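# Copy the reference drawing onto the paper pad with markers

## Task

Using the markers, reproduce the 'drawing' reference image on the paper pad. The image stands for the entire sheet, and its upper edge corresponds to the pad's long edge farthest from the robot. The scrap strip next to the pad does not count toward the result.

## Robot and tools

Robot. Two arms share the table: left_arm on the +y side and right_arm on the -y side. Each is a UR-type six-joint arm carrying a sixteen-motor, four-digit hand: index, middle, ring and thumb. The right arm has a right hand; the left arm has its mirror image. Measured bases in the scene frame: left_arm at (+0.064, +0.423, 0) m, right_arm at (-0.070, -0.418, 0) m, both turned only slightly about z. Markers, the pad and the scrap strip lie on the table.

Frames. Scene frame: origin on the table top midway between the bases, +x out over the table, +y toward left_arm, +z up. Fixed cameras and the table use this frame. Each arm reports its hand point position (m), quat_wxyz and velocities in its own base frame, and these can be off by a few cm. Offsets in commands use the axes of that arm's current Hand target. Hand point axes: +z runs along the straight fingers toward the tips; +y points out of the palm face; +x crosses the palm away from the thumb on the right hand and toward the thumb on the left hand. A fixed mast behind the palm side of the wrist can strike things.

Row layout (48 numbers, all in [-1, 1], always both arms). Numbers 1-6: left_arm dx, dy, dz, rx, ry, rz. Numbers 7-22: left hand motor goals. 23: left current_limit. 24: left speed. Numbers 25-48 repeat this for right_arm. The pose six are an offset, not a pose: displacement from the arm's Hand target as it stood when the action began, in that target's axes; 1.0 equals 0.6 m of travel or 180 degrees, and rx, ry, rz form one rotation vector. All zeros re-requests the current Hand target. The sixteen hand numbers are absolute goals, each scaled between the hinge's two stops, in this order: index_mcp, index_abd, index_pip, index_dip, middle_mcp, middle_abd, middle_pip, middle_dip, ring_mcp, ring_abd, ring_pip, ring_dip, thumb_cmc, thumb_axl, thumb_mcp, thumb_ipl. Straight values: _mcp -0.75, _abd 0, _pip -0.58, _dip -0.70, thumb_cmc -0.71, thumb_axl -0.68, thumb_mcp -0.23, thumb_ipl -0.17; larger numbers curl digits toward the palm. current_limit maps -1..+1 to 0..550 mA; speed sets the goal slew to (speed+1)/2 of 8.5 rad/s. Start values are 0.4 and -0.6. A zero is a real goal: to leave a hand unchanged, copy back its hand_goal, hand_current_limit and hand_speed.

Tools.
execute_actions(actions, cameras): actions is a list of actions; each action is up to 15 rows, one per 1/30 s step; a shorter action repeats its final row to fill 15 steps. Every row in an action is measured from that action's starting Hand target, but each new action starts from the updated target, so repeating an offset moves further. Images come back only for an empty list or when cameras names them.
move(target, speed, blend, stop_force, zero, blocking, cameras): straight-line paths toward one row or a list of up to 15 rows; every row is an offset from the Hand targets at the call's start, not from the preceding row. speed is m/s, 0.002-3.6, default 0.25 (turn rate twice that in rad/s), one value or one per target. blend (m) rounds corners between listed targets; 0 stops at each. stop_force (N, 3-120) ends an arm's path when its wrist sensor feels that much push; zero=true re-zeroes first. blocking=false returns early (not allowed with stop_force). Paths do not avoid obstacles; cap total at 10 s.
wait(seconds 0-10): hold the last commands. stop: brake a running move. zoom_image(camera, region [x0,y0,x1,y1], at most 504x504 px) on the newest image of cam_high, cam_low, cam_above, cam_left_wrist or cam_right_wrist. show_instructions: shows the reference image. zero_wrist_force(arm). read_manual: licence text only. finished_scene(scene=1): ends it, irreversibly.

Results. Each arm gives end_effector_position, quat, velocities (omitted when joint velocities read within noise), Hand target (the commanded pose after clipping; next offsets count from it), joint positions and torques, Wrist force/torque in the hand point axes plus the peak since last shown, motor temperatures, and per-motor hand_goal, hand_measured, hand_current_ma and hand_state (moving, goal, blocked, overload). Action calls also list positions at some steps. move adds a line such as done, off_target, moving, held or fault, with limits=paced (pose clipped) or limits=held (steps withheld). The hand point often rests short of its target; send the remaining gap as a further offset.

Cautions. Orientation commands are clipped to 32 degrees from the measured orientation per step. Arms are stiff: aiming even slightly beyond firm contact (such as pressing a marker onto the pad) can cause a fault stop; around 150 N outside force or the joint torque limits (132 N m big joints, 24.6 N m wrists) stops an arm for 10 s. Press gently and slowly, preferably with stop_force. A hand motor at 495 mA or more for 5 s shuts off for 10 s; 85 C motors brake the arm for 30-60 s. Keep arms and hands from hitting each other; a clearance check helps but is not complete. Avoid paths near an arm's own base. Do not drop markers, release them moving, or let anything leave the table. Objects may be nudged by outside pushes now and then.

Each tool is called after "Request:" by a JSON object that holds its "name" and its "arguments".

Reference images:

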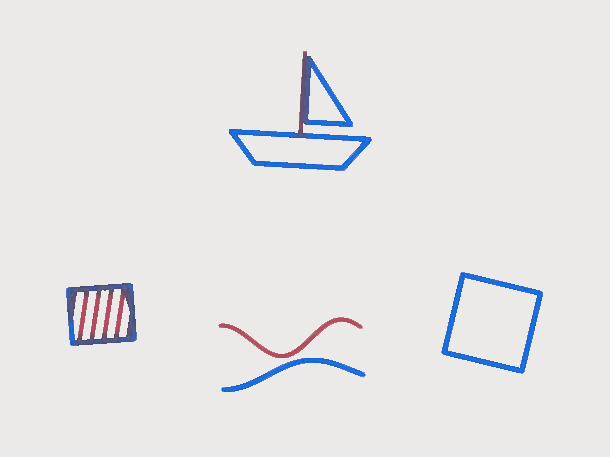

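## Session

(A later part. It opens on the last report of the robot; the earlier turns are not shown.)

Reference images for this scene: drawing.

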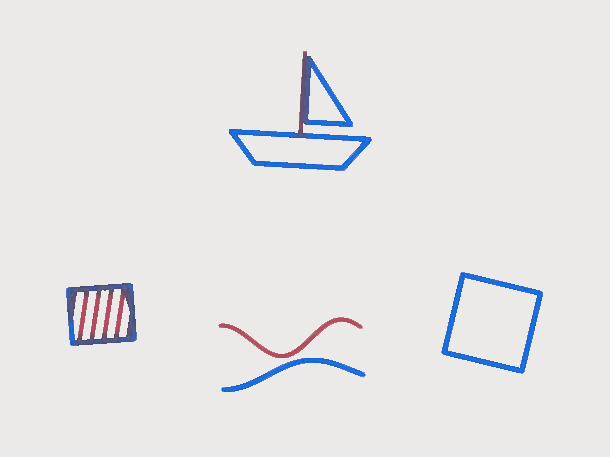

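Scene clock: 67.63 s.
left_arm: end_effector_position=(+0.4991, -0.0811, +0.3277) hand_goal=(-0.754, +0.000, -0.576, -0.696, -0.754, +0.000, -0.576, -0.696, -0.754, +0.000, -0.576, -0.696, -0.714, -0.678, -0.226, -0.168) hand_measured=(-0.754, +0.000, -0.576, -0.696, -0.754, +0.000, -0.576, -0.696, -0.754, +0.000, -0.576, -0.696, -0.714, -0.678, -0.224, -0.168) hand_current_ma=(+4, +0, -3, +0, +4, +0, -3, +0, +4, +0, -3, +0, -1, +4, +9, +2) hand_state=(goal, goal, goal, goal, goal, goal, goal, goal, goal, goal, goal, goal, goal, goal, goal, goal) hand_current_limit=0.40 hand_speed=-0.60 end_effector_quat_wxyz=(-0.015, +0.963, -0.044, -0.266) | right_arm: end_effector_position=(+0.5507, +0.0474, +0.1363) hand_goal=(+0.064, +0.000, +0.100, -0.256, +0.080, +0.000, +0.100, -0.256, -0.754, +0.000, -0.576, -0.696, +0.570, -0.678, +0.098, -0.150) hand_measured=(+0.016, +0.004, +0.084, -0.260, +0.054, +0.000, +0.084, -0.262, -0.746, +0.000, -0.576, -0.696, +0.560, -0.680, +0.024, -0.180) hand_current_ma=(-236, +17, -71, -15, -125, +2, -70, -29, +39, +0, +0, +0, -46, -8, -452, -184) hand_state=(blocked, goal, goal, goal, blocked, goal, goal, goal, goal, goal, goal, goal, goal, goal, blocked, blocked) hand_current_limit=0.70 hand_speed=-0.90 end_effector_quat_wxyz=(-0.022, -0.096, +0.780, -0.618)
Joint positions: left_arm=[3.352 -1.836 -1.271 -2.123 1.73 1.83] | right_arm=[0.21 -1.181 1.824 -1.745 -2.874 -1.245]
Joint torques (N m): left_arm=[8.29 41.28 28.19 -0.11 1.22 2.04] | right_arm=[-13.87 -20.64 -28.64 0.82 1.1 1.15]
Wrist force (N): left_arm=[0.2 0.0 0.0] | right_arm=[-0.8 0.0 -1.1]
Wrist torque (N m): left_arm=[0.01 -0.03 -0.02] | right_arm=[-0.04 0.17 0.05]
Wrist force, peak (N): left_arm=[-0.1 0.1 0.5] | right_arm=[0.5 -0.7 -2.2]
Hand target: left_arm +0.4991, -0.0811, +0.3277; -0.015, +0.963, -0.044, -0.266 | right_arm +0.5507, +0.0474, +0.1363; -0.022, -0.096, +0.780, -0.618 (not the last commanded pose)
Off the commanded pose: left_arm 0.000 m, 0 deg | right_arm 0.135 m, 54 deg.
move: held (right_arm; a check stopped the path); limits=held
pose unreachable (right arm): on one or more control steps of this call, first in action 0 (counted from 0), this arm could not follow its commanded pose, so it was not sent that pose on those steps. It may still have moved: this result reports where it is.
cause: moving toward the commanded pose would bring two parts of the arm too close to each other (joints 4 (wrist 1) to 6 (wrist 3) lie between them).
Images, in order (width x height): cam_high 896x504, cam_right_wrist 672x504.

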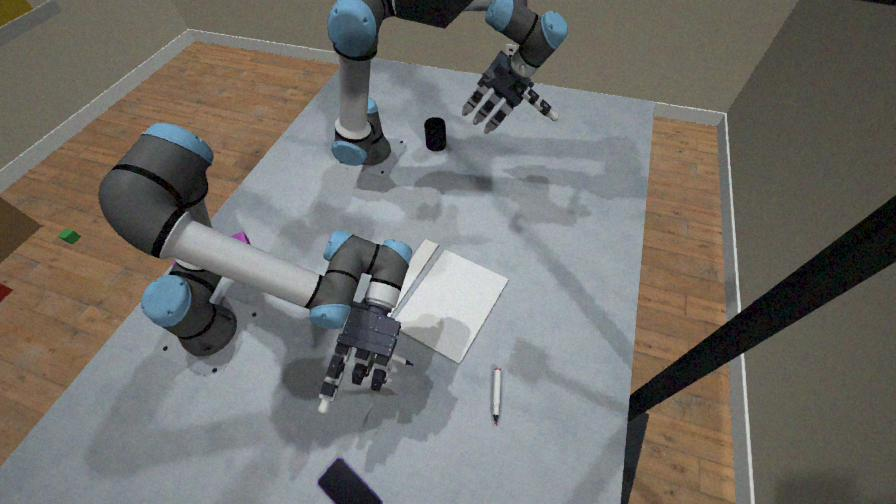

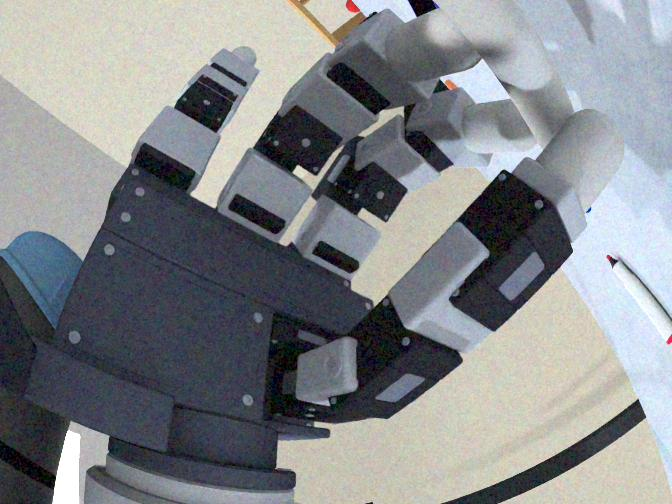

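Request:
{"name": "move", "arguments": {"target": [0,0,0,0,0,0,-0.754,0,-0.576,-0.696,-0.754,0,-0.576,-0.696,-0.754,0,-0.576,-0.696,-0.714,-0.678,-0.226,-0.168,0.4,-0.6,0.0975,-0.107,-0.0927,-0.3145,-0.0034,0.0654,0.064,0,0.10,-0.255,0.08,0,0.10,-0.255,-0.754,0,-0.576,-0.696,0.571,-0.678,0.098,-0.15,0.7,-0.9], "speed": 0.25, "cameras": ["cam_right_wrist"]}}

Scene clock: 73.57 s.
left_arm: end_effector_position=(+0.4991, -0.0811, +0.3277) hand_goal=(-0.754, +0.000, -0.576, -0.696, -0.754, +0.000, -0.576, -0.696, -0.754, +0.000, -0.576, -0.696, -0.714, -0.678, -0.226, -0.168) hand_measured=(-0.754, +0.000, -0.576, -0.696, -0.754, +0.000, -0.576, -0.696, -0.754, +0.000, -0.576, -0.696, -0.714, -0.678, -0.224, -0.168) hand_current_ma=(+4, +0, -3, +0, +4, +0, -3, +0, +4, +0, -3, +0, -1, +4, +9, +2) hand_state=(goal, goal, goal, goal, goal, goal, goal, goal, goal, goal, goal, goal, goal, goal, goal, goal) hand_current_limit=0.40 hand_speed=-0.60 end_effector_quat_wxyz=(-0.015, +0.963, -0.044, -0.266) | right_arm: end_effector_position=(+0.5000, +0.0800, +0.2199) hand_goal=(+0.064, +0.000, +0.100, -0.256, +0.080, +0.000, +0.100, -0.256, -0.754, +0.000, -0.576, -0.696, +0.570, -0.678, +0.098, -0.150) hand_measured=(+0.016, +0.006, +0.082, -0.260, +0.054, +0.000, +0.084, -0.262, -0.746, +0.000, -0.576, -0.696, +0.560, -0.680, +0.024, -0.180) hand_current_ma=(-236, +18, -76, -15, -125, +2, -70, -29, +39, +0, +0, +0, -46, -8, -452, -184) hand_state=(blocked, goal, goal, goal, blocked, goal, goal, goal, goal, goal, goal, goal, goal, goal, blocked, blocked) hand_current_limit=0.70 hand_speed=-0.90 end_effector_quat_wxyz=(+0.000, +0.000, +0.985, -0.173)
Joint positions: left_arm=[3.352 -1.836 -1.271 -2.123 1.73 1.83] | right_arm=[-0.116 -1.585 1.915 -1.944 -1.916 -1.694]
Joint torques (N m): left_arm=[7.97 40.81 28.84 -0.06 1.24 1.92] | right_arm=[-13.82 -32.44 -11.8 0.12 2.2 -1.64]
Wrist force (N): left_arm=[0.0 0.2 0.0] | right_arm=[0.3 0.0 -0.5]
Wrist torque (N m): left_arm=[0.04 0.00 -0.04] | right_arm=[0.19 -0.01 0.11]
Wrist force, peak (N): left_arm=[-0.1 0.2 0.4] | right_arm=[-1.4 0.3 -1.2]
Hand target: left_arm +0.4991, -0.0811, +0.3277; -0.015, +0.963, -0.044, -0.266 | right_arm +0.5000, +0.0800, +0.2199; +0.000, +0.000, +0.985, -0.173
Off the commanded pose: left_arm 0.000 m, 0 deg | right_arm 0.000 m, 0 deg.
move: done
Images, in order (width x height): cam_right_wrist 672x504.

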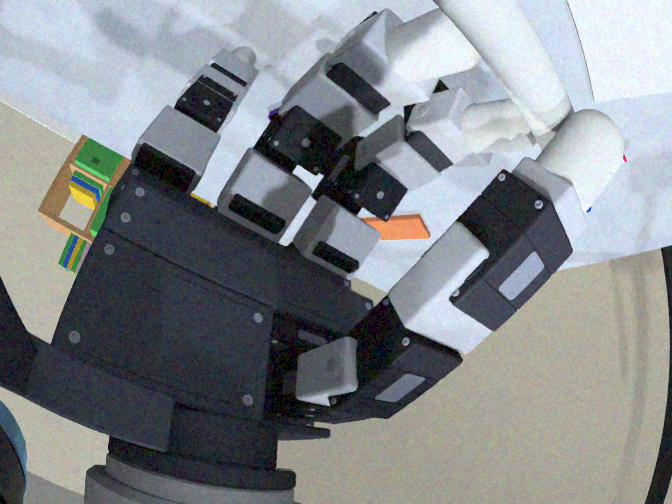

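Request:
{"name": "move", "arguments": {"target": [0,0,0,0,0,0,-0.754,0,-0.576,-0.696,-0.754,0,-0.576,-0.696,-0.754,0,-0.576,-0.696,-0.714,-0.678,-0.226,-0.168,0.4,-0.6,0.0333,0.0926,-0.0868,-0.1464,0.0713,0.4988,0.064,0,0.10,-0.255,0.08,0,0.10,-0.255,-0.754,0,-0.576,-0.696,0.571,-0.678,0.098,-0.15,0.7,-0.9], "speed": 0.3, "cameras": ["cam_right_wrist","cam_high","cam_above"]}}

Scene clock: 79.40 s.
left_arm: end_effector_position=(+0.4991, -0.0811, +0.3277) hand_goal=(-0.754, +0.000, -0.576, -0.696, -0.754, +0.000, -0.576, -0.696, -0.754, +0.000, -0.576, -0.696, -0.714, -0.678, -0.226, -0.168) hand_measured=(-0.754, +0.000, -0.576, -0.696, -0.754, +0.000, -0.576, -0.696, -0.754, +0.000, -0.576, -0.696, -0.714, -0.678, -0.224, -0.168) hand_current_ma=(+4, +0, -3, +0, +4, +0, -3, +0, +4, +0, -3, +0, -1, +4, +9, +2) hand_state=(goal, goal, goal, goal, goal, goal, goal, goal, goal, goal, goal, goal, goal, goal, goal, goal) hand_current_limit=0.40 hand_speed=-0.60 end_effector_quat_wxyz=(-0.015, +0.963, -0.044, -0.266) | right_arm: end_effector_position=(+0.4800, +0.1500, +0.2499) hand_goal=(+0.064, +0.000, +0.100, -0.256, +0.080, +0.000, +0.100, -0.256, -0.754, +0.000, -0.576, -0.696, +0.570, -0.678, +0.098, -0.150) hand_measured=(+0.016, +0.006, +0.082, -0.260, +0.054, +0.000, +0.084, -0.262, -0.752, +0.000, -0.576, -0.696, +0.560, -0.680, +0.024, -0.180) hand_current_ma=(-236, +19, -76, -15, -125, +2, -70, -29, +11, +0, +0, +0, -46, -8, -452, -184) hand_state=(blocked, goal, goal, goal, blocked, goal, goal, goal, goal, goal, goal, goal, goal, goal, blocked, blocked) hand_current_limit=0.70 hand_speed=-0.90 end_effector_quat_wxyz=(+0.023, +0.704, +0.704, +0.085)
Joint positions: left_arm=[3.352 -1.836 -1.271 -2.123 1.73 1.83] | right_arm=[0.055 -1.811 2.137 -2.054 -1.492 0.061]
Joint torques (N m): left_arm=[7.54 40.92 28.17 -0.04 1.12 1.83] | right_arm=[12.97 1.19 -12.15 -5.95 -2.55 0.89]
Wrist force (N): left_arm=[0.1 0.0 0.0] | right_arm=[0.6 -0.8 -0.6]
Wrist torque (N m): left_arm=[0.02 -0.03 -0.02] | right_arm=[0.17 -0.08 -0.05]
Wrist force, peak (N): left_arm=[-0.1 0.2 0.4] | right_arm=[1.0 -0.5 -0.6]
Hand target: left_arm +0.4991, -0.0811, +0.3277; -0.015, +0.963, -0.044, -0.266 | right_arm +0.4800, +0.1500, +0.2499; +0.023, +0.705, +0.704, +0.085
Off the commanded pose: left_arm 0.000 m, 0 deg | right_arm 0.000 m, 0 deg.
move: done
Images, in order (width x height): cam_high 896x504, cam_above 896x504, cam_right_wrist 672x504.

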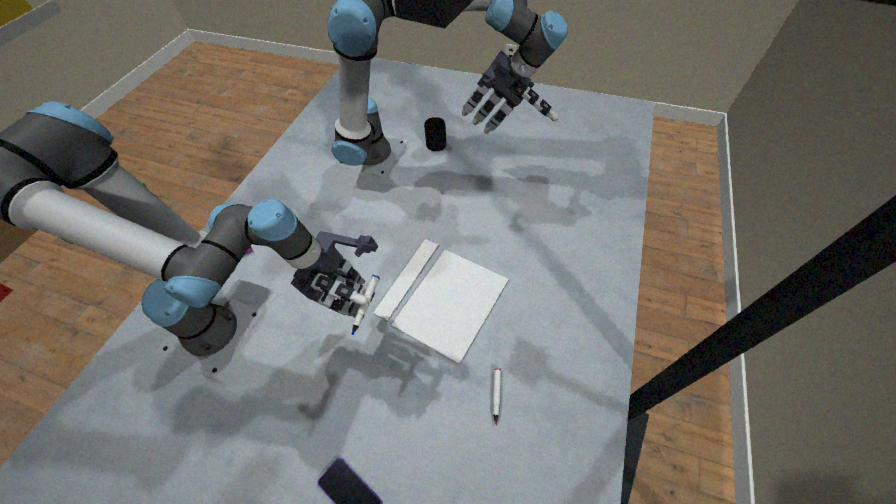

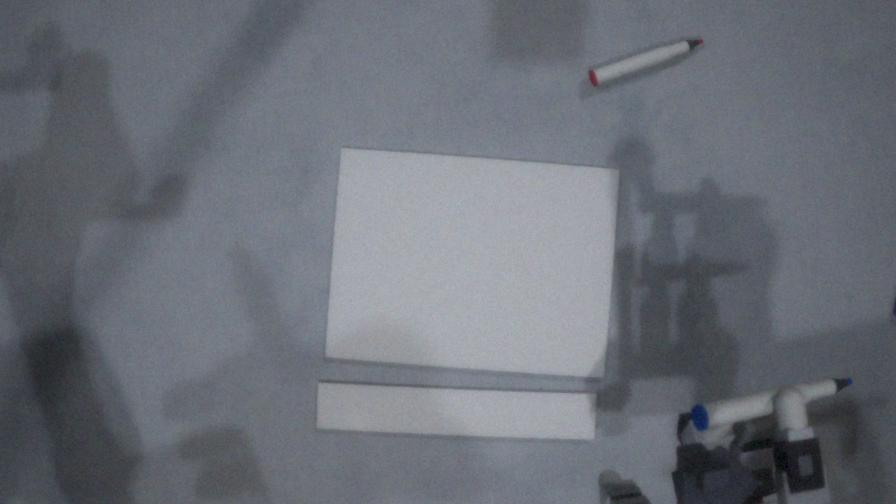

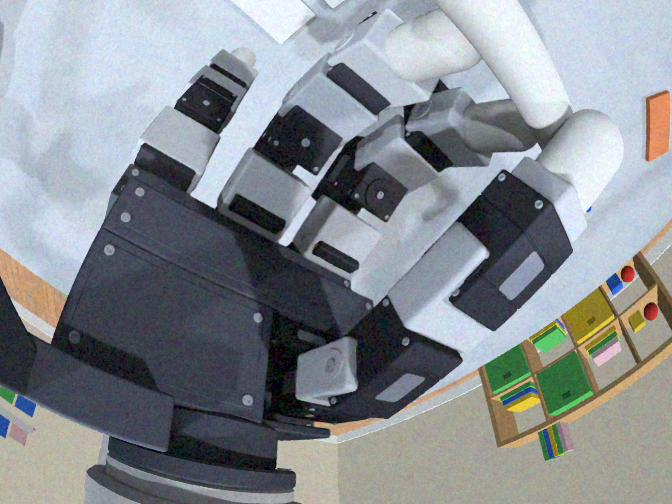

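Request:
{"name": "move", "arguments": {"target": [[0,0,0,0,0,0,-0.754,0,-0.576,-0.696,-0.754,0,-0.576,-0.696,-0.754,0,-0.576,-0.696,-0.714,-0.678,-0.226,-0.168,0.4,-0.6,0.1662,-0.0177,0.012,-0.1214,0.1582,0.242,0.064,0,0.10,-0.255,0.08,0,0.10,-0.255,-0.754,0,-0.576,-0.696,0.571,-0.678,0.098,-0.15,0.7,-0.9],[0,0,0,0,0,0,-0.754,0,-0.576,-0.696,-0.754,0,-0.576,-0.696,-0.754,0,-0.576,-0.696,-0.714,-0.678,-0.226,-0.168,0.4,-0.6,0.3107,-0.0222,0.1593,-0.1258,0.4694,0.4096,0.064,0,0.10,-0.255,0.08,0,0.10,-0.255,-0.754,0,-0.576,-0.696,0.571,-0.678,0.098,-0.15,0.7,-0.9]], "speed": 0.3, "blend": [0.03,0], "cameras": ["cam_right_wrist","cam_high","cam_above","cam_low"]}}

Scene clock: 86.30 s.
left_arm: end_effector_position=(+0.4991, -0.0811, +0.3277) hand_goal=(-0.754, +0.000, -0.576, -0.696, -0.754, +0.000, -0.576, -0.696, -0.754, +0.000, -0.576, -0.696, -0.714, -0.678, -0.226, -0.168) hand_measured=(-0.754, +0.000, -0.576, -0.696, -0.754, +0.000, -0.576, -0.696, -0.754, +0.000, -0.576, -0.696, -0.714, -0.678, -0.224, -0.168) hand_current_ma=(+4, +0, -3, +0, +4, +0, -3, +0, +4, +0, -3, +0, -1, +4, +9, +2) hand_state=(goal, goal, goal, goal, goal, goal, goal, goal, goal, goal, goal, goal, goal, goal, goal, goal) hand_current_limit=0.40 hand_speed=-0.60 end_effector_quat_wxyz=(-0.015, +0.963, -0.044, -0.266) | right_arm: end_effector_position=(+0.4801, +0.3441, +0.1701) hand_goal=(+0.064, +0.000, +0.100, -0.256, +0.080, +0.000, +0.100, -0.256, -0.754, +0.000, -0.576, -0.696, +0.570, -0.678, +0.098, -0.150) hand_measured=(+0.016, +0.004, +0.082, -0.260, +0.056, -0.002, +0.084, -0.262, -0.752, -0.002, -0.576, -0.696, +0.558, -0.680, +0.024, -0.180) hand_current_ma=(-236, +15, -76, -15, -113, -8, -70, -29, +11, -4, +0, +0, -55, -8, -452, -184) hand_state=(blocked, goal, goal, goal, blocked, goal, goal, goal, goal, goal, goal, goal, goal, goal, blocked, blocked) hand_current_limit=0.70 hand_speed=-0.90 end_effector_quat_wxyz=(-0.353, +0.707, +0.000, +0.613)
Joint positions: left_arm=[3.352 -1.836 -1.271 -2.123 1.73 1.83] | right_arm=[0.487 -0.955 2.246 -4.434 -1.534 2.094]
Joint torques (N m): left_arm=[7.01 40.46 27.6 0.06 0.99 1.95] | right_arm=[11.67 -18.02 -17.39 -4.77 -2.55 0.94]
Wrist force (N): left_arm=[-0.2 0.1 0.4] | right_arm=[-0.9 -0.6 -1.4]
Wrist torque (N m): left_arm=[0.00 0.02 -0.05] | right_arm=[-0.07 0.06 0.07]
Wrist force, peak (N): left_arm=[0.1 0.2 0.5] | right_arm=[-0.8 -0.5 -1.6]
Hand target: left_arm +0.4991, -0.0811, +0.3277; -0.015, +0.963, -0.044, -0.266 | right_arm +0.4801, +0.3441, +0.1700; -0.353, +0.707, +0.000, +0.613
Off the commanded pose: left_arm 0.000 m, 0 deg | right_arm 0.000 m, 0 deg.
move: done
Images, in order (width x height): cam_high 896x504, cam_low 896x504, cam_above 896x504, cam_right_wrist 672x504.

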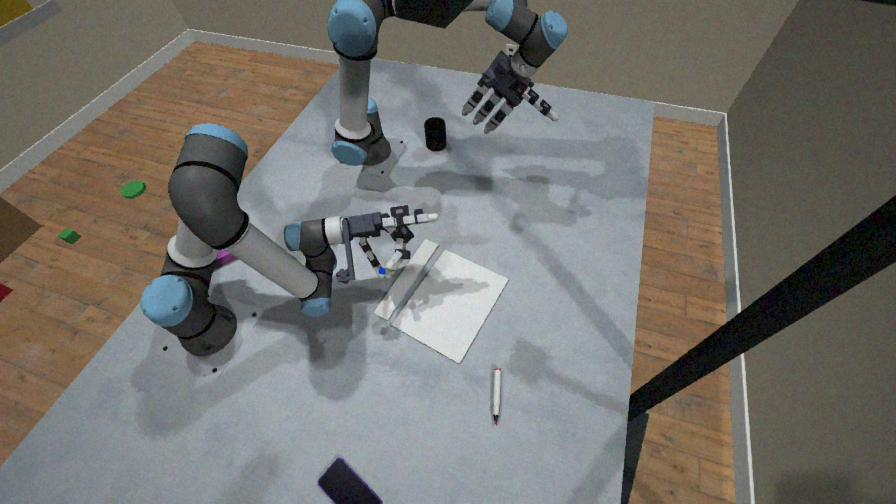

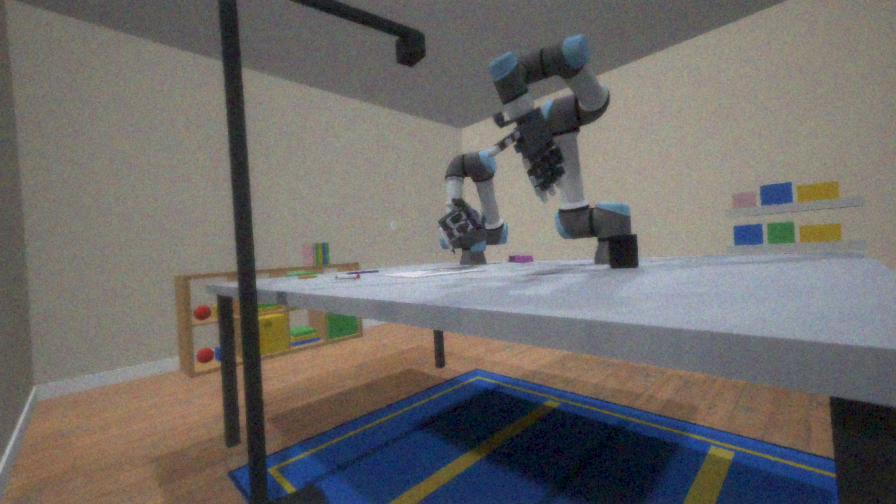

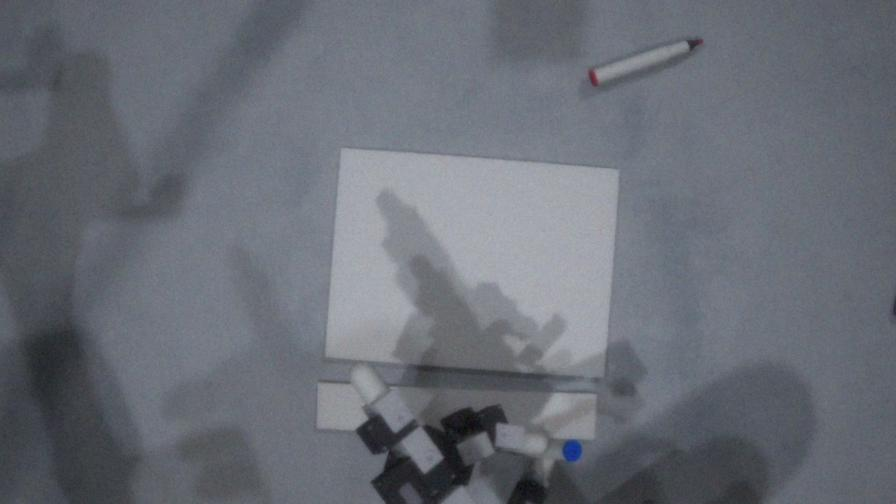

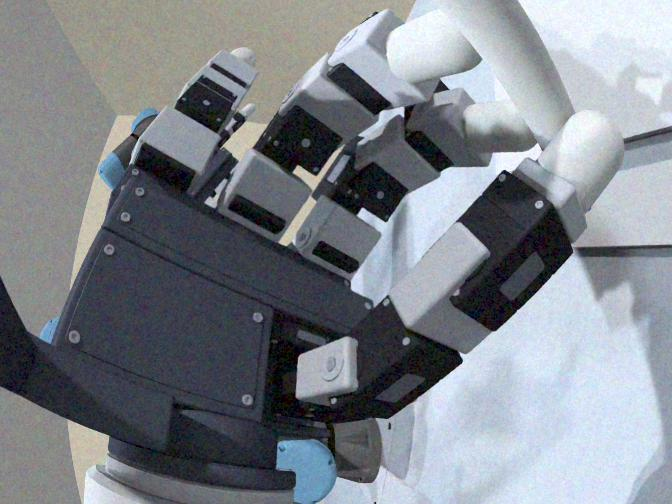

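Request:
{"name": "zoom_image", "arguments": {"camera": "cam_above", "region": [320, 130, 380, 170]}}

Request:
{"name": "zoom_image", "arguments": {"camera": "cam_above", "region": [590, 150, 650, 190]}}

Request:
{"name": "zoom_image", "arguments": {"camera": "cam_above", "region": [300, 340, 360, 380]}}

Request:
{"name": "zoom_image", "arguments": {"camera": "cam_above", "region": [580, 360, 640, 400]}}

Scaled by 8.400 from the camera's 896x504 image, which has a finer 1280x720 frame.

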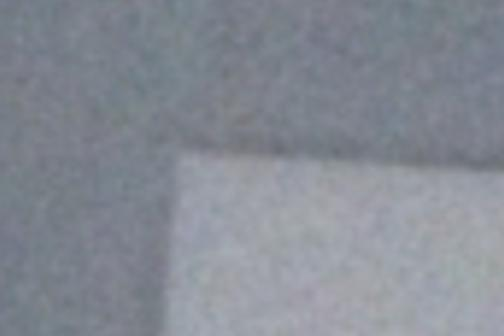

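Scaled by 8.400 from the camera's 896x504 image, which has a finer 1280x720 frame.

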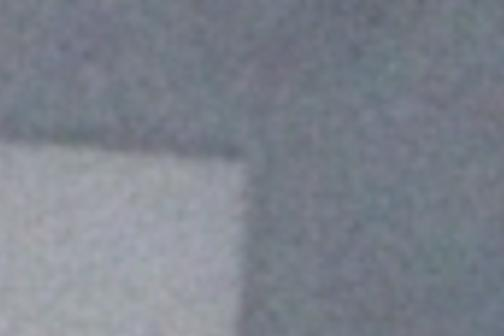

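Scaled by 8.400 from the camera's 896x504 image, which has a finer 1280x720 frame.

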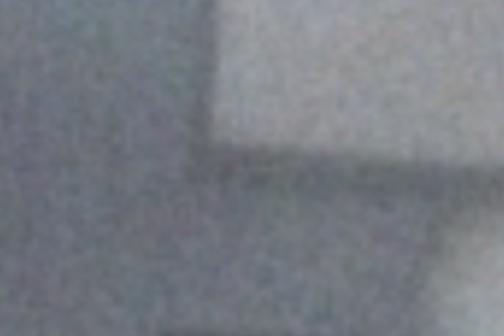

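Scaled by 8.400 from the camera's 896x504 image, which has a finer 1280x720 frame.

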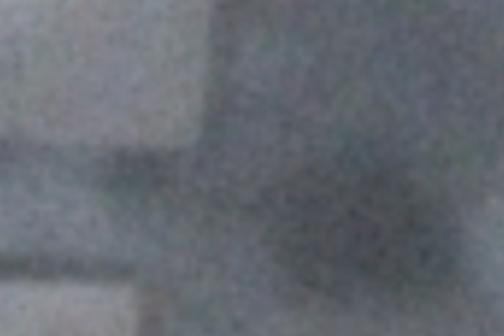

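Request:
{"name": "zoom_image", "arguments": {"camera": "cam_high", "region": [330, 190, 490, 330]}}

Request:
{"name": "zoom_image", "arguments": {"camera": "cam_low", "region": [400, 180, 540, 290]}}

Request:
{"name": "zoom_image", "arguments": {"camera": "cam_above", "region": [340, 340, 640, 504]}}

Scaled by 3.150 from the camera's 896x504 image, which has a finer 1280x720 frame.

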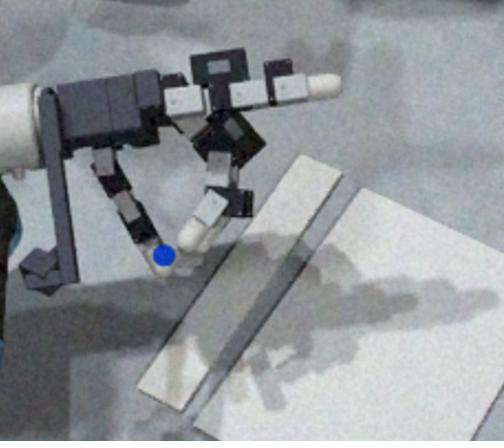

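Scaled by 3.600 from the camera's 896x504 image, which has a finer 1280x720 frame.

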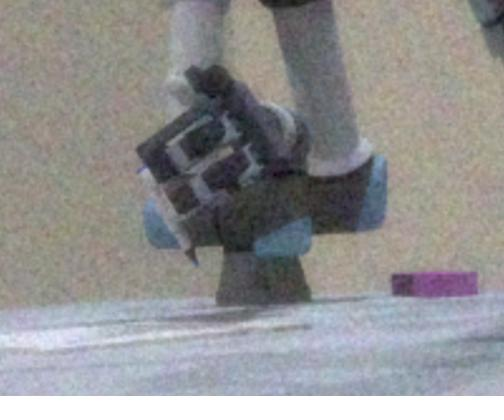

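Scaled by 1.680 from the camera's 896x504 image, which has a finer 1280x720 frame.

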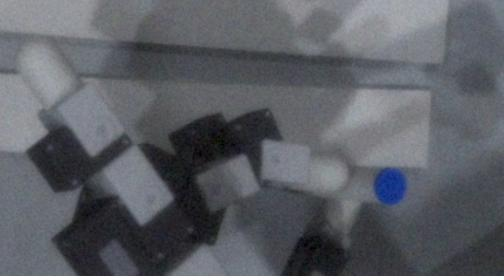

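Request:
{"name": "move", "arguments": {"target": [0,0,0,0,0,0,-0.754,0,-0.576,-0.696,-0.754,0,-0.576,-0.696,-0.754,0,-0.576,-0.696,-0.714,-0.678,-0.226,-0.168,0.4,-0.6,0.0603,0.1045,-0.0197,0,0,0,0.064,0,0.10,-0.255,0.08,0,0.10,-0.255,-0.754,0,-0.576,-0.696,0.571,-0.678,0.098,-0.15,0.7,-0.9], "speed": 0.1}}

Request:
{"name": "move", "arguments": {"target": [0,0,0,0,0,0,-0.754,0,-0.576,-0.696,-0.754,0,-0.576,-0.696,-0.754,0,-0.576,-0.696,-0.714,-0.678,-0.226,-0.168,0.4,-0.6,-0.1068,0.0617,0,0,0,0,0.064,0,0.10,-0.255,0.08,0,0.10,-0.255,-0.754,0,-0.576,-0.696,0.571,-0.678,0.098,-0.15,0.7,-0.9], "speed": 0.02, "stop_force": 3, "cameras": ["cam_high","cam_low","cam_above","cam_right_wrist"]}}

Request:
{"name": "zoom_image", "arguments": {"camera": "cam_low", "region": [400, 200, 500, 290]}}

Scene clock: 95.53 s.
left_arm: end_effector_position=(+0.4991, -0.0811, +0.3277) hand_goal=(-0.754, +0.000, -0.576, -0.696, -0.754, +0.000, -0.576, -0.696, -0.754, +0.000, -0.576, -0.696, -0.714, -0.678, -0.226, -0.168) hand_measured=(-0.754, +0.000, -0.576, -0.696, -0.754, +0.000, -0.576, -0.696, -0.754, +0.000, -0.576, -0.696, -0.714, -0.678, -0.224, -0.168) hand_current_ma=(+4, +0, -3, +0, +4, +0, -3, +0, +4, +0, -3, +0, -1, +4, +9, +2) hand_state=(goal, goal, goal, goal, goal, goal, goal, goal, goal, goal, goal, goal, goal, goal, goal, goal) hand_current_limit=0.40 hand_speed=-0.60 end_effector_quat_wxyz=(-0.015, +0.963, -0.044, -0.266) | right_arm: end_effector_position=(+0.5060, +0.2756, +0.1700) hand_goal=(+0.064, +0.000, +0.100, -0.256, +0.080, +0.000, +0.100, -0.256, -0.754, +0.000, -0.576, -0.696, +0.570, -0.678, +0.098, -0.150) hand_measured=(+0.016, +0.004, +0.082, -0.260, +0.056, -0.002, +0.084, -0.262, -0.750, -0.002, -0.576, -0.696, +0.558, -0.680, +0.024, -0.180) hand_current_ma=(-236, +15, -76, -15, -112, -8, -70, -29, +13, -4, +0, +0, -55, -8, -452, -184) hand_state=(blocked, goal, goal, goal, blocked, goal, goal, goal, goal, goal, goal, goal, goal, goal, blocked, blocked) hand_current_limit=0.70 hand_speed=-0.90 end_effector_quat_wxyz=(-0.353, +0.707, +0.000, +0.613)
Joint positions: left_arm=[3.352 -1.836 -1.271 -2.123 1.73 1.83] | right_arm=[0.271 -0.978 2.328 -4.492 -1.318 2.094]
Joint torques (N m): left_arm=[7.22 39.94 28.93 0.11 0.9 1.78] | right_arm=[-13.49 -40.26 3.97 -4.83 2.72 0.94]
Wrist force (N): left_arm=[0.0 0.0 0.0] | right_arm=[-0.7 -0.5 -1.4]
Wrist torque (N m): left_arm=[0.01 -0.01 -0.03] | right_arm=[-0.08 0.03 0.09]
Wrist force, peak (N): left_arm=[-0.2 0.3 0.3] | right_arm=[-0.9 -0.5 -1.8]
Hand target: left_arm +0.4991, -0.0811, +0.3277; -0.015, +0.963, -0.044, -0.266 | right_arm +0.5060, +0.2755, +0.1700; -0.353, +0.707, +0.000, +0.613
Off the commanded pose: left_arm 0.000 m, 0 deg | right_arm 0.000 m, 0 deg.
move: done

Scene clock: 100.33 s.
left_arm: end_effector_position=(+0.4991, -0.0811, +0.3277) hand_goal=(-0.754, +0.000, -0.576, -0.696, -0.754, +0.000, -0.576, -0.696, -0.754, +0.000, -0.576, -0.696, -0.714, -0.678, -0.226, -0.168) hand_measured=(-0.754, +0.000, -0.576, -0.696, -0.754, +0.000, -0.576, -0.696, -0.754, +0.000, -0.576, -0.696, -0.714, -0.678, -0.224, -0.168) hand_current_ma=(+4, +0, -3, +0, +4, +0, -3, +0, +4, +0, -3, +0, -1, +4, +9, +2) hand_state=(goal, goal, goal, goal, goal, goal, goal, goal, goal, goal, goal, goal, goal, goal, goal, goal) hand_current_limit=0.40 hand_speed=-0.60 end_effector_quat_wxyz=(-0.015, +0.963, -0.044, -0.266) | right_arm: end_effector_position=(+0.5061, +0.2755, +0.0960) hand_goal=(+0.064, +0.000, +0.100, -0.256, +0.080, +0.000, +0.100, -0.256, -0.754, +0.000, -0.576, -0.696, +0.570, -0.678, +0.098, -0.150) hand_measured=(+0.016, -0.008, +0.082, -0.260, +0.080, -0.002, +0.096, -0.258, -0.750, -0.002, -0.576, -0.696, +0.576, -0.678, +0.034, -0.180) hand_current_ma=(-236, -28, -76, -15, -2, -8, -15, -11, +13, -4, +0, +0, +22, +4, -393, -184) hand_state=(blocked, goal, goal, goal, goal, goal, goal, goal, goal, goal, goal, goal, goal, goal, blocked, blocked) hand_current_limit=0.70 hand_speed=-0.90 end_effector_quat_wxyz=(-0.353, +0.707, +0.000, +0.613)
Joint positions: left_arm=[3.352 -1.836 -1.271 -2.123 1.73 1.83] | right_arm=[0.27 -0.744 2.288 -4.686 -1.318 2.094]
Joint torques (N m): left_arm=[6.89 39.99 29.13 0.22 1.04 1.53] | right_arm=[-13.59 -20.5 -11.5 -4.64 2.78 0.73]
Wrist force (N): left_arm=[0.1 0.0 0.2] | right_arm=[-0.7 -0.6 -1.3]
Wrist torque (N m): left_arm=[0.00 -0.02 -0.02] | right_arm=[-0.09 0.04 0.09]
Wrist force, peak (N): left_arm=[0.0 0.1 0.4] | right_arm=[-1.0 -0.3 -1.7]
Hand target: left_arm +0.4991, -0.0811, +0.3277; -0.015, +0.963, -0.044, -0.266 | right_arm +0.5061, +0.2755, +0.0960; -0.353, +0.707, +0.000, +0.613
Off the commanded pose: left_arm 0.000 m, 0 deg | right_arm 0.000 m, 0 deg.
move: done
Images, in order (width x height): cam_high 896x504, cam_low 896x504, cam_above 896x504, cam_right_wrist 672x504.

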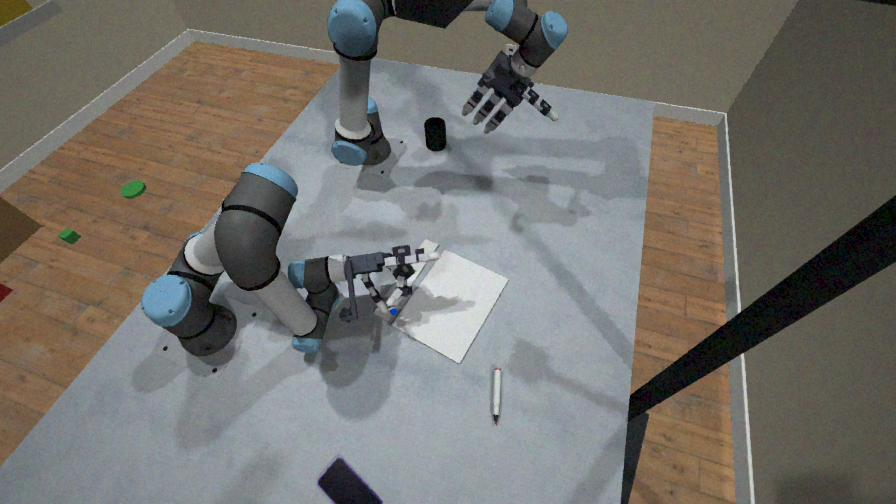

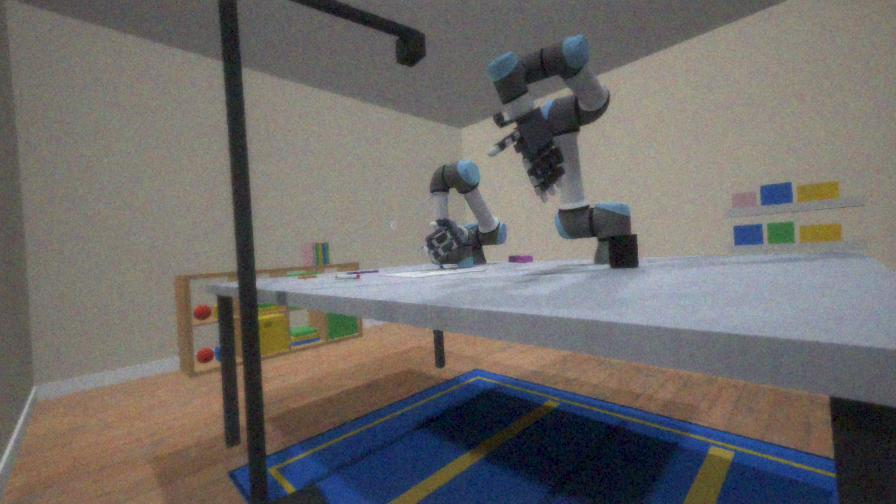

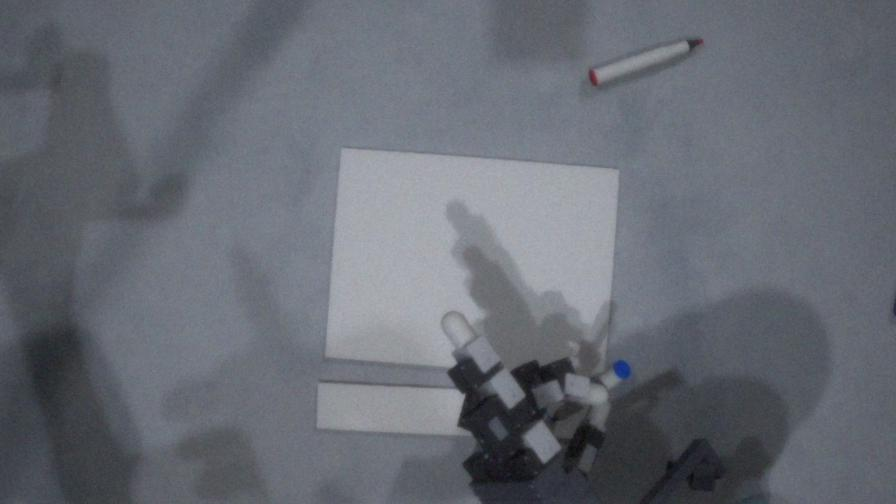

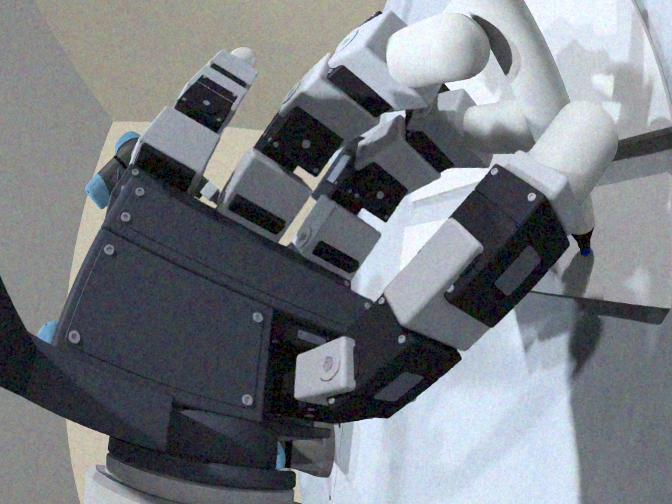

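Scaled by 5.040 from the camera's 896x504 image, which has a finer 1280x720 frame.

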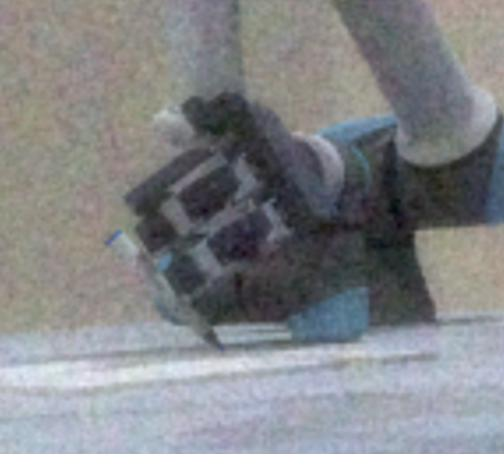

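Request:
{"name": "move", "arguments": {"target": [0,0,0,0,0,0,-0.754,0,-0.576,-0.696,-0.754,0,-0.576,-0.696,-0.754,0,-0.576,-0.696,-0.714,-0.678,-0.226,-0.168,0.4,-0.6,0.0722,-0.0417,0,0,0,0,0.064,0,0.10,-0.255,0.08,0,0.10,-0.255,-0.754,0,-0.576,-0.696,0.571,-0.678,0.098,-0.15,0.7,-0.9], "speed": 0.05, "cameras": ["cam_right_wrist","cam_above"]}}

Request:
{"name": "zoom_image", "arguments": {"camera": "cam_right_wrist", "region": [350, 0, 672, 300]}}

Request:
{"name": "zoom_image", "arguments": {"camera": "cam_above", "region": [440, 300, 680, 480]}}

Scene clock: 103.87 s.
left_arm: end_effector_position=(+0.4991, -0.0811, +0.3277) hand_goal=(-0.754, +0.000, -0.576, -0.696, -0.754, +0.000, -0.576, -0.696, -0.754, +0.000, -0.576, -0.696, -0.714, -0.678, -0.226, -0.168) hand_measured=(-0.754, +0.000, -0.576, -0.696, -0.754, +0.000, -0.576, -0.696, -0.754, +0.000, -0.576, -0.696, -0.714, -0.678, -0.224, -0.168) hand_current_ma=(+4, +0, -3, +0, +4, +0, -3, +0, +4, +0, -3, +0, -1, +4, +9, +2) hand_state=(goal, goal, goal, goal, goal, goal, goal, goal, goal, goal, goal, goal, goal, goal, goal, goal) hand_current_limit=0.40 hand_speed=-0.60 end_effector_quat_wxyz=(-0.015, +0.963, -0.044, -0.266) | right_arm: end_effector_position=(+0.5061, +0.2755, +0.1459) hand_goal=(+0.064, +0.000, +0.100, -0.256, +0.080, +0.000, +0.100, -0.256, -0.754, +0.000, -0.576, -0.696, +0.570, -0.678, +0.098, -0.150) hand_measured=(+0.016, -0.008, +0.082, -0.260, +0.080, -0.002, +0.096, -0.258, -0.750, -0.002, -0.576, -0.696, +0.576, -0.678, +0.034, -0.180) hand_current_ma=(-236, -30, -76, -15, -2, -8, -12, -9, +13, -4, +0, +0, +22, +4, -393, -184) hand_state=(blocked, goal, goal, goal, goal, goal, goal, goal, goal, goal, goal, goal, goal, goal, blocked, blocked) hand_current_limit=0.70 hand_speed=-0.90 end_effector_quat_wxyz=(-0.353, +0.707, +0.000, +0.613)
Joint positions: left_arm=[3.352 -1.836 -1.271 -2.123 1.73 1.83] | right_arm=[0.27 -0.901 2.32 -4.56 -1.318 2.094]
Joint torques (N m): left_arm=[7.18 39.19 28.29 0.19 0.87 1.5] | right_arm=[-2.03 -42.01 5.78 0.99 1.04 -0.71]
Wrist force (N): left_arm=[-0.1 0.0 0.1] | right_arm=[-0.8 -0.5 -1.3]
Wrist torque (N m): left_arm=[0.01 0.01 -0.04] | right_arm=[-0.08 0.05 0.08]
Wrist force, peak (N): left_arm=[0.0 0.4 0.3] | right_arm=[-0.8 -0.8 -1.7]
Hand target: left_arm +0.4991, -0.0811, +0.3277; -0.015, +0.963, -0.044, -0.266 | right_arm +0.5061, +0.2755, +0.1460; -0.353, +0.707, +0.000, +0.613
Off the commanded pose: left_arm 0.000 m, 0 deg | right_arm 0.000 m, 0 deg.
move: done
Images, in order (width x height): cam_above 896x504, cam_right_wrist 672x504.

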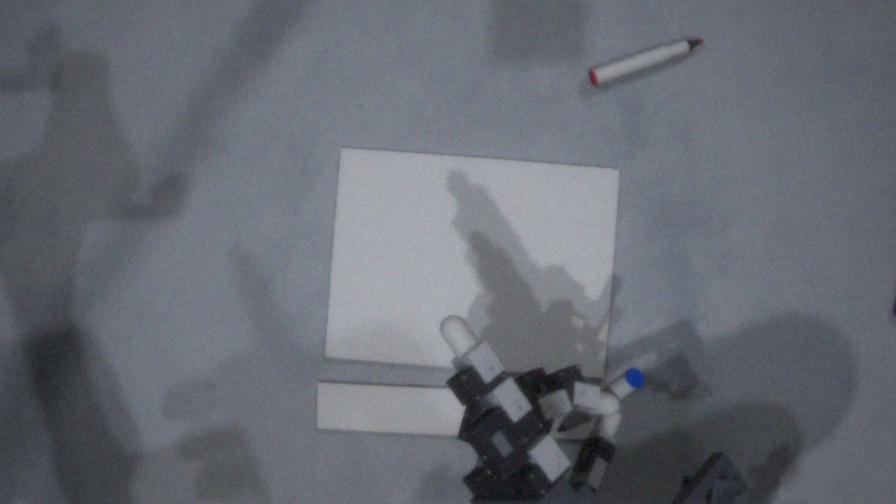

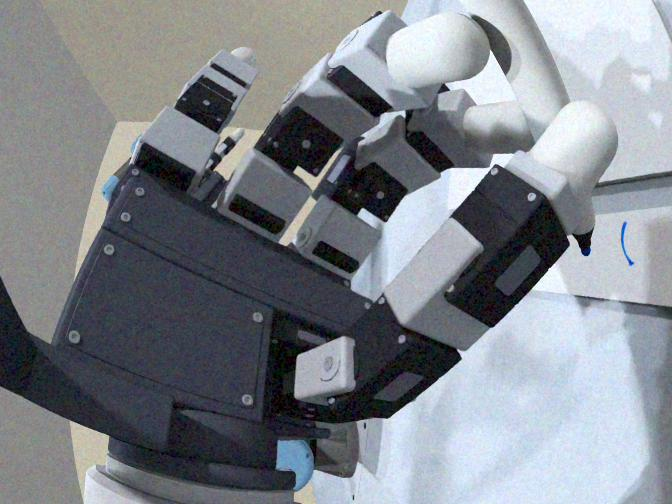

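Scaled by 1.565 from the camera's 672x504 image, which has a finer 960x720 frame.

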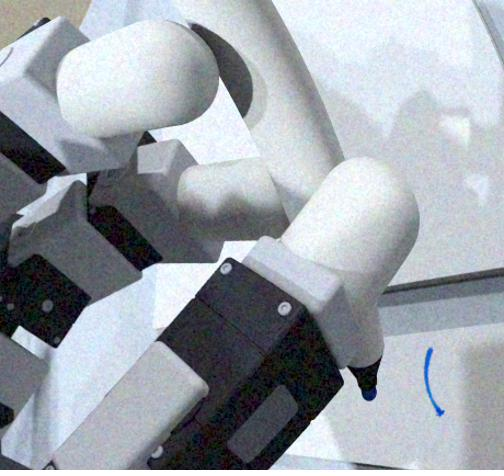

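Scaled by 2.100 from the camera's 896x504 image, which has a finer 1280x720 frame.

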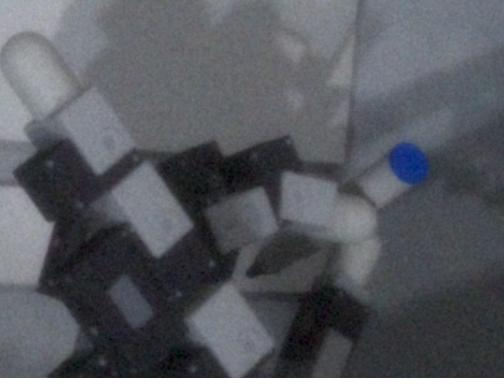

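Request:
{"name": "move", "arguments": {"target": [0,0,0,0,0,0,-0.754,0,-0.576,-0.696,-0.754,0,-0.576,-0.696,-0.754,0,-0.576,-0.696,-0.714,-0.678,-0.226,-0.168,0.4,-0.6,0.2020,0.4366,-0.0445,-0.2004,0.0653,0.2892,0.064,0,0.10,-0.255,0.08,0,0.10,-0.255,-0.754,0,-0.576,-0.696,0.571,-0.678,0.098,-0.15,0.7,-0.9], "speed": 0.2, "cameras": ["cam_right_wrist","cam_above","cam_low"]}}

Request:
{"name": "zoom_image", "arguments": {"camera": "cam_above", "region": [540, 340, 640, 440]}}

Request:
{"name": "zoom_image", "arguments": {"camera": "cam_above", "region": [600, 140, 896, 400]}}

Request:
{"name": "zoom_image", "arguments": {"camera": "cam_low", "region": [340, 200, 460, 290]}}

Scene clock: 111.83 s.
left_arm: end_effector_position=(+0.4991, -0.0811, +0.3277) hand_goal=(-0.754, +0.000, -0.576, -0.696, -0.754, +0.000, -0.576, -0.696, -0.754, +0.000, -0.576, -0.696, -0.714, -0.678, -0.226, -0.168) hand_measured=(-0.754, +0.000, -0.576, -0.696, -0.754, +0.000, -0.576, -0.696, -0.754, +0.000, -0.576, -0.696, -0.714, -0.678, -0.224, -0.168) hand_current_ma=(+4, +0, -3, +0, +4, +0, -3, +0, +4, +0, -3, +0, -1, +4, +9, +2) hand_state=(goal, goal, goal, goal, goal, goal, goal, goal, goal, goal, goal, goal, goal, goal, goal, goal) hand_current_limit=0.40 hand_speed=-0.60 end_effector_quat_wxyz=(-0.015, +0.963, -0.044, -0.266) | right_arm: end_effector_position=(+0.6265, +0.0132, +0.1201) hand_goal=(+0.064, +0.000, +0.100, -0.256, +0.080, +0.000, +0.100, -0.256, -0.754, +0.000, -0.576, -0.696, +0.570, -0.678, +0.098, -0.150) hand_measured=(+0.016, -0.008, +0.082, -0.260, +0.080, -0.002, +0.096, -0.258, -0.746, -0.002, -0.576, -0.696, +0.578, -0.676, +0.034, -0.180) hand_current_ma=(-236, -30, -76, -15, -2, -8, -12, -9, +35, -4, +0, +0, +36, +5, -385, -184) hand_state=(blocked, goal, goal, goal, goal, goal, goal, goal, goal, goal, goal, goal, goal, goal, blocked, blocked) hand_current_limit=0.70 hand_speed=-0.90 end_effector_quat_wxyz=(-0.352, +0.644, -0.522, +0.435)
Joint positions: left_arm=[3.352 -1.836 -1.271 -2.123 1.73 1.83] | right_arm=[-0.283 -1.087 2.153 -3.81 -1.309 2.824]
Joint torques (N m): left_arm=[7.07 39.79 28.57 0.39 0.82 1.4] | right_arm=[-13.2 -42.13 -22.48 0.03 3.09 0.94]
Wrist force (N): left_arm=[-0.2 -0.1 0.1] | right_arm=[-0.5 0.0 -1.2]
Wrist torque (N m): left_arm=[-0.01 0.02 -0.04] | right_arm=[0.04 0.10 0.07]
Wrist force, peak (N): left_arm=[-0.1 0.0 0.5] | right_arm=[-1.2 -1.1 -1.5]
Hand target: left_arm +0.4991, -0.0811, +0.3277; -0.015, +0.963, -0.044, -0.266 | right_arm +0.6266, +0.0132, +0.1201; -0.352, +0.644, -0.522, +0.435
Off the commanded pose: left_arm 0.000 m, 0 deg | right_arm 0.000 m, 0 deg.
move: done
Images, in order (width x height): cam_low 896x504, cam_above 896x504, cam_right_wrist 672x504.

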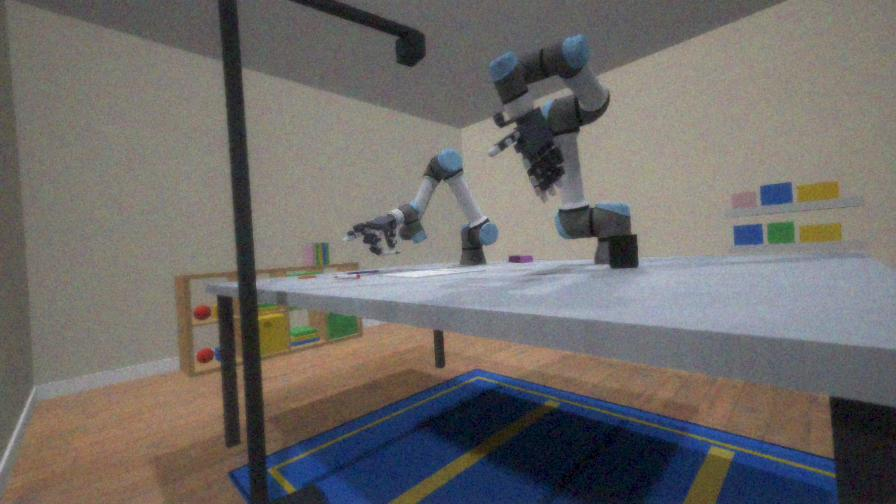

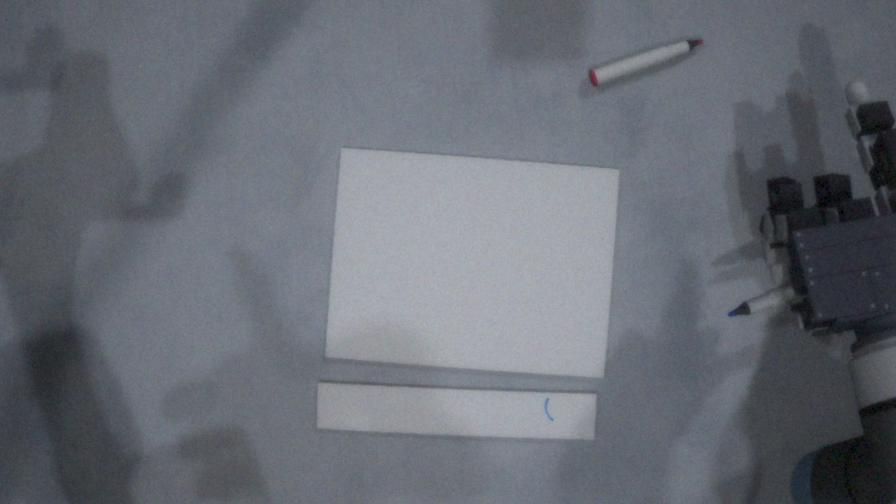

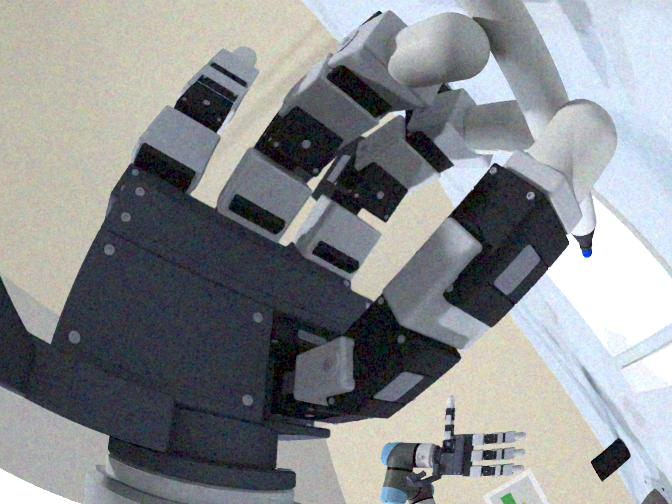

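Scaled by 5.040 from the camera's 896x504 image, which has a finer 1280x720 frame.

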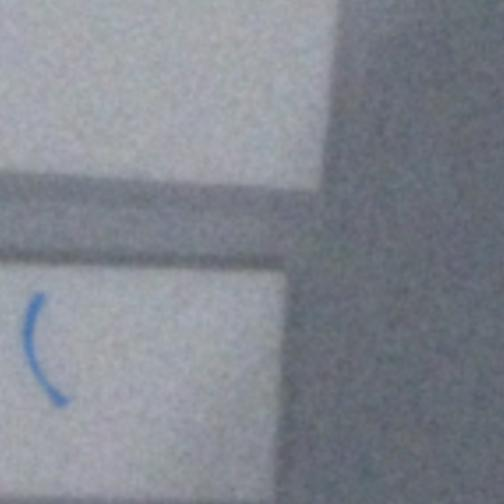

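Scaled by 1.703 from the camera's 896x504 image, which has a finer 1280x720 frame.

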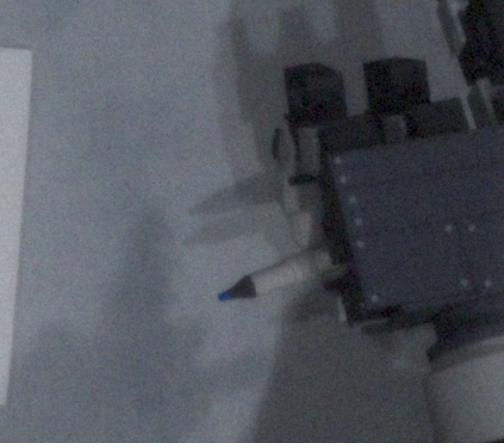

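Scaled by 4.200 from the camera's 896x504 image, which has a finer 1280x720 frame.

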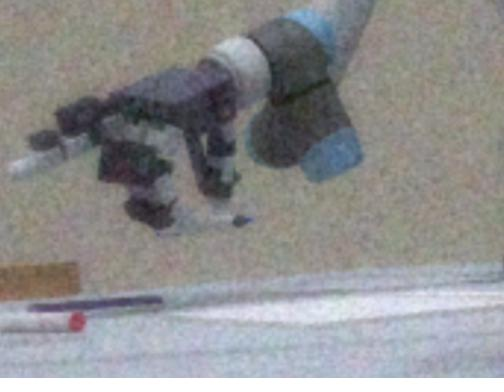

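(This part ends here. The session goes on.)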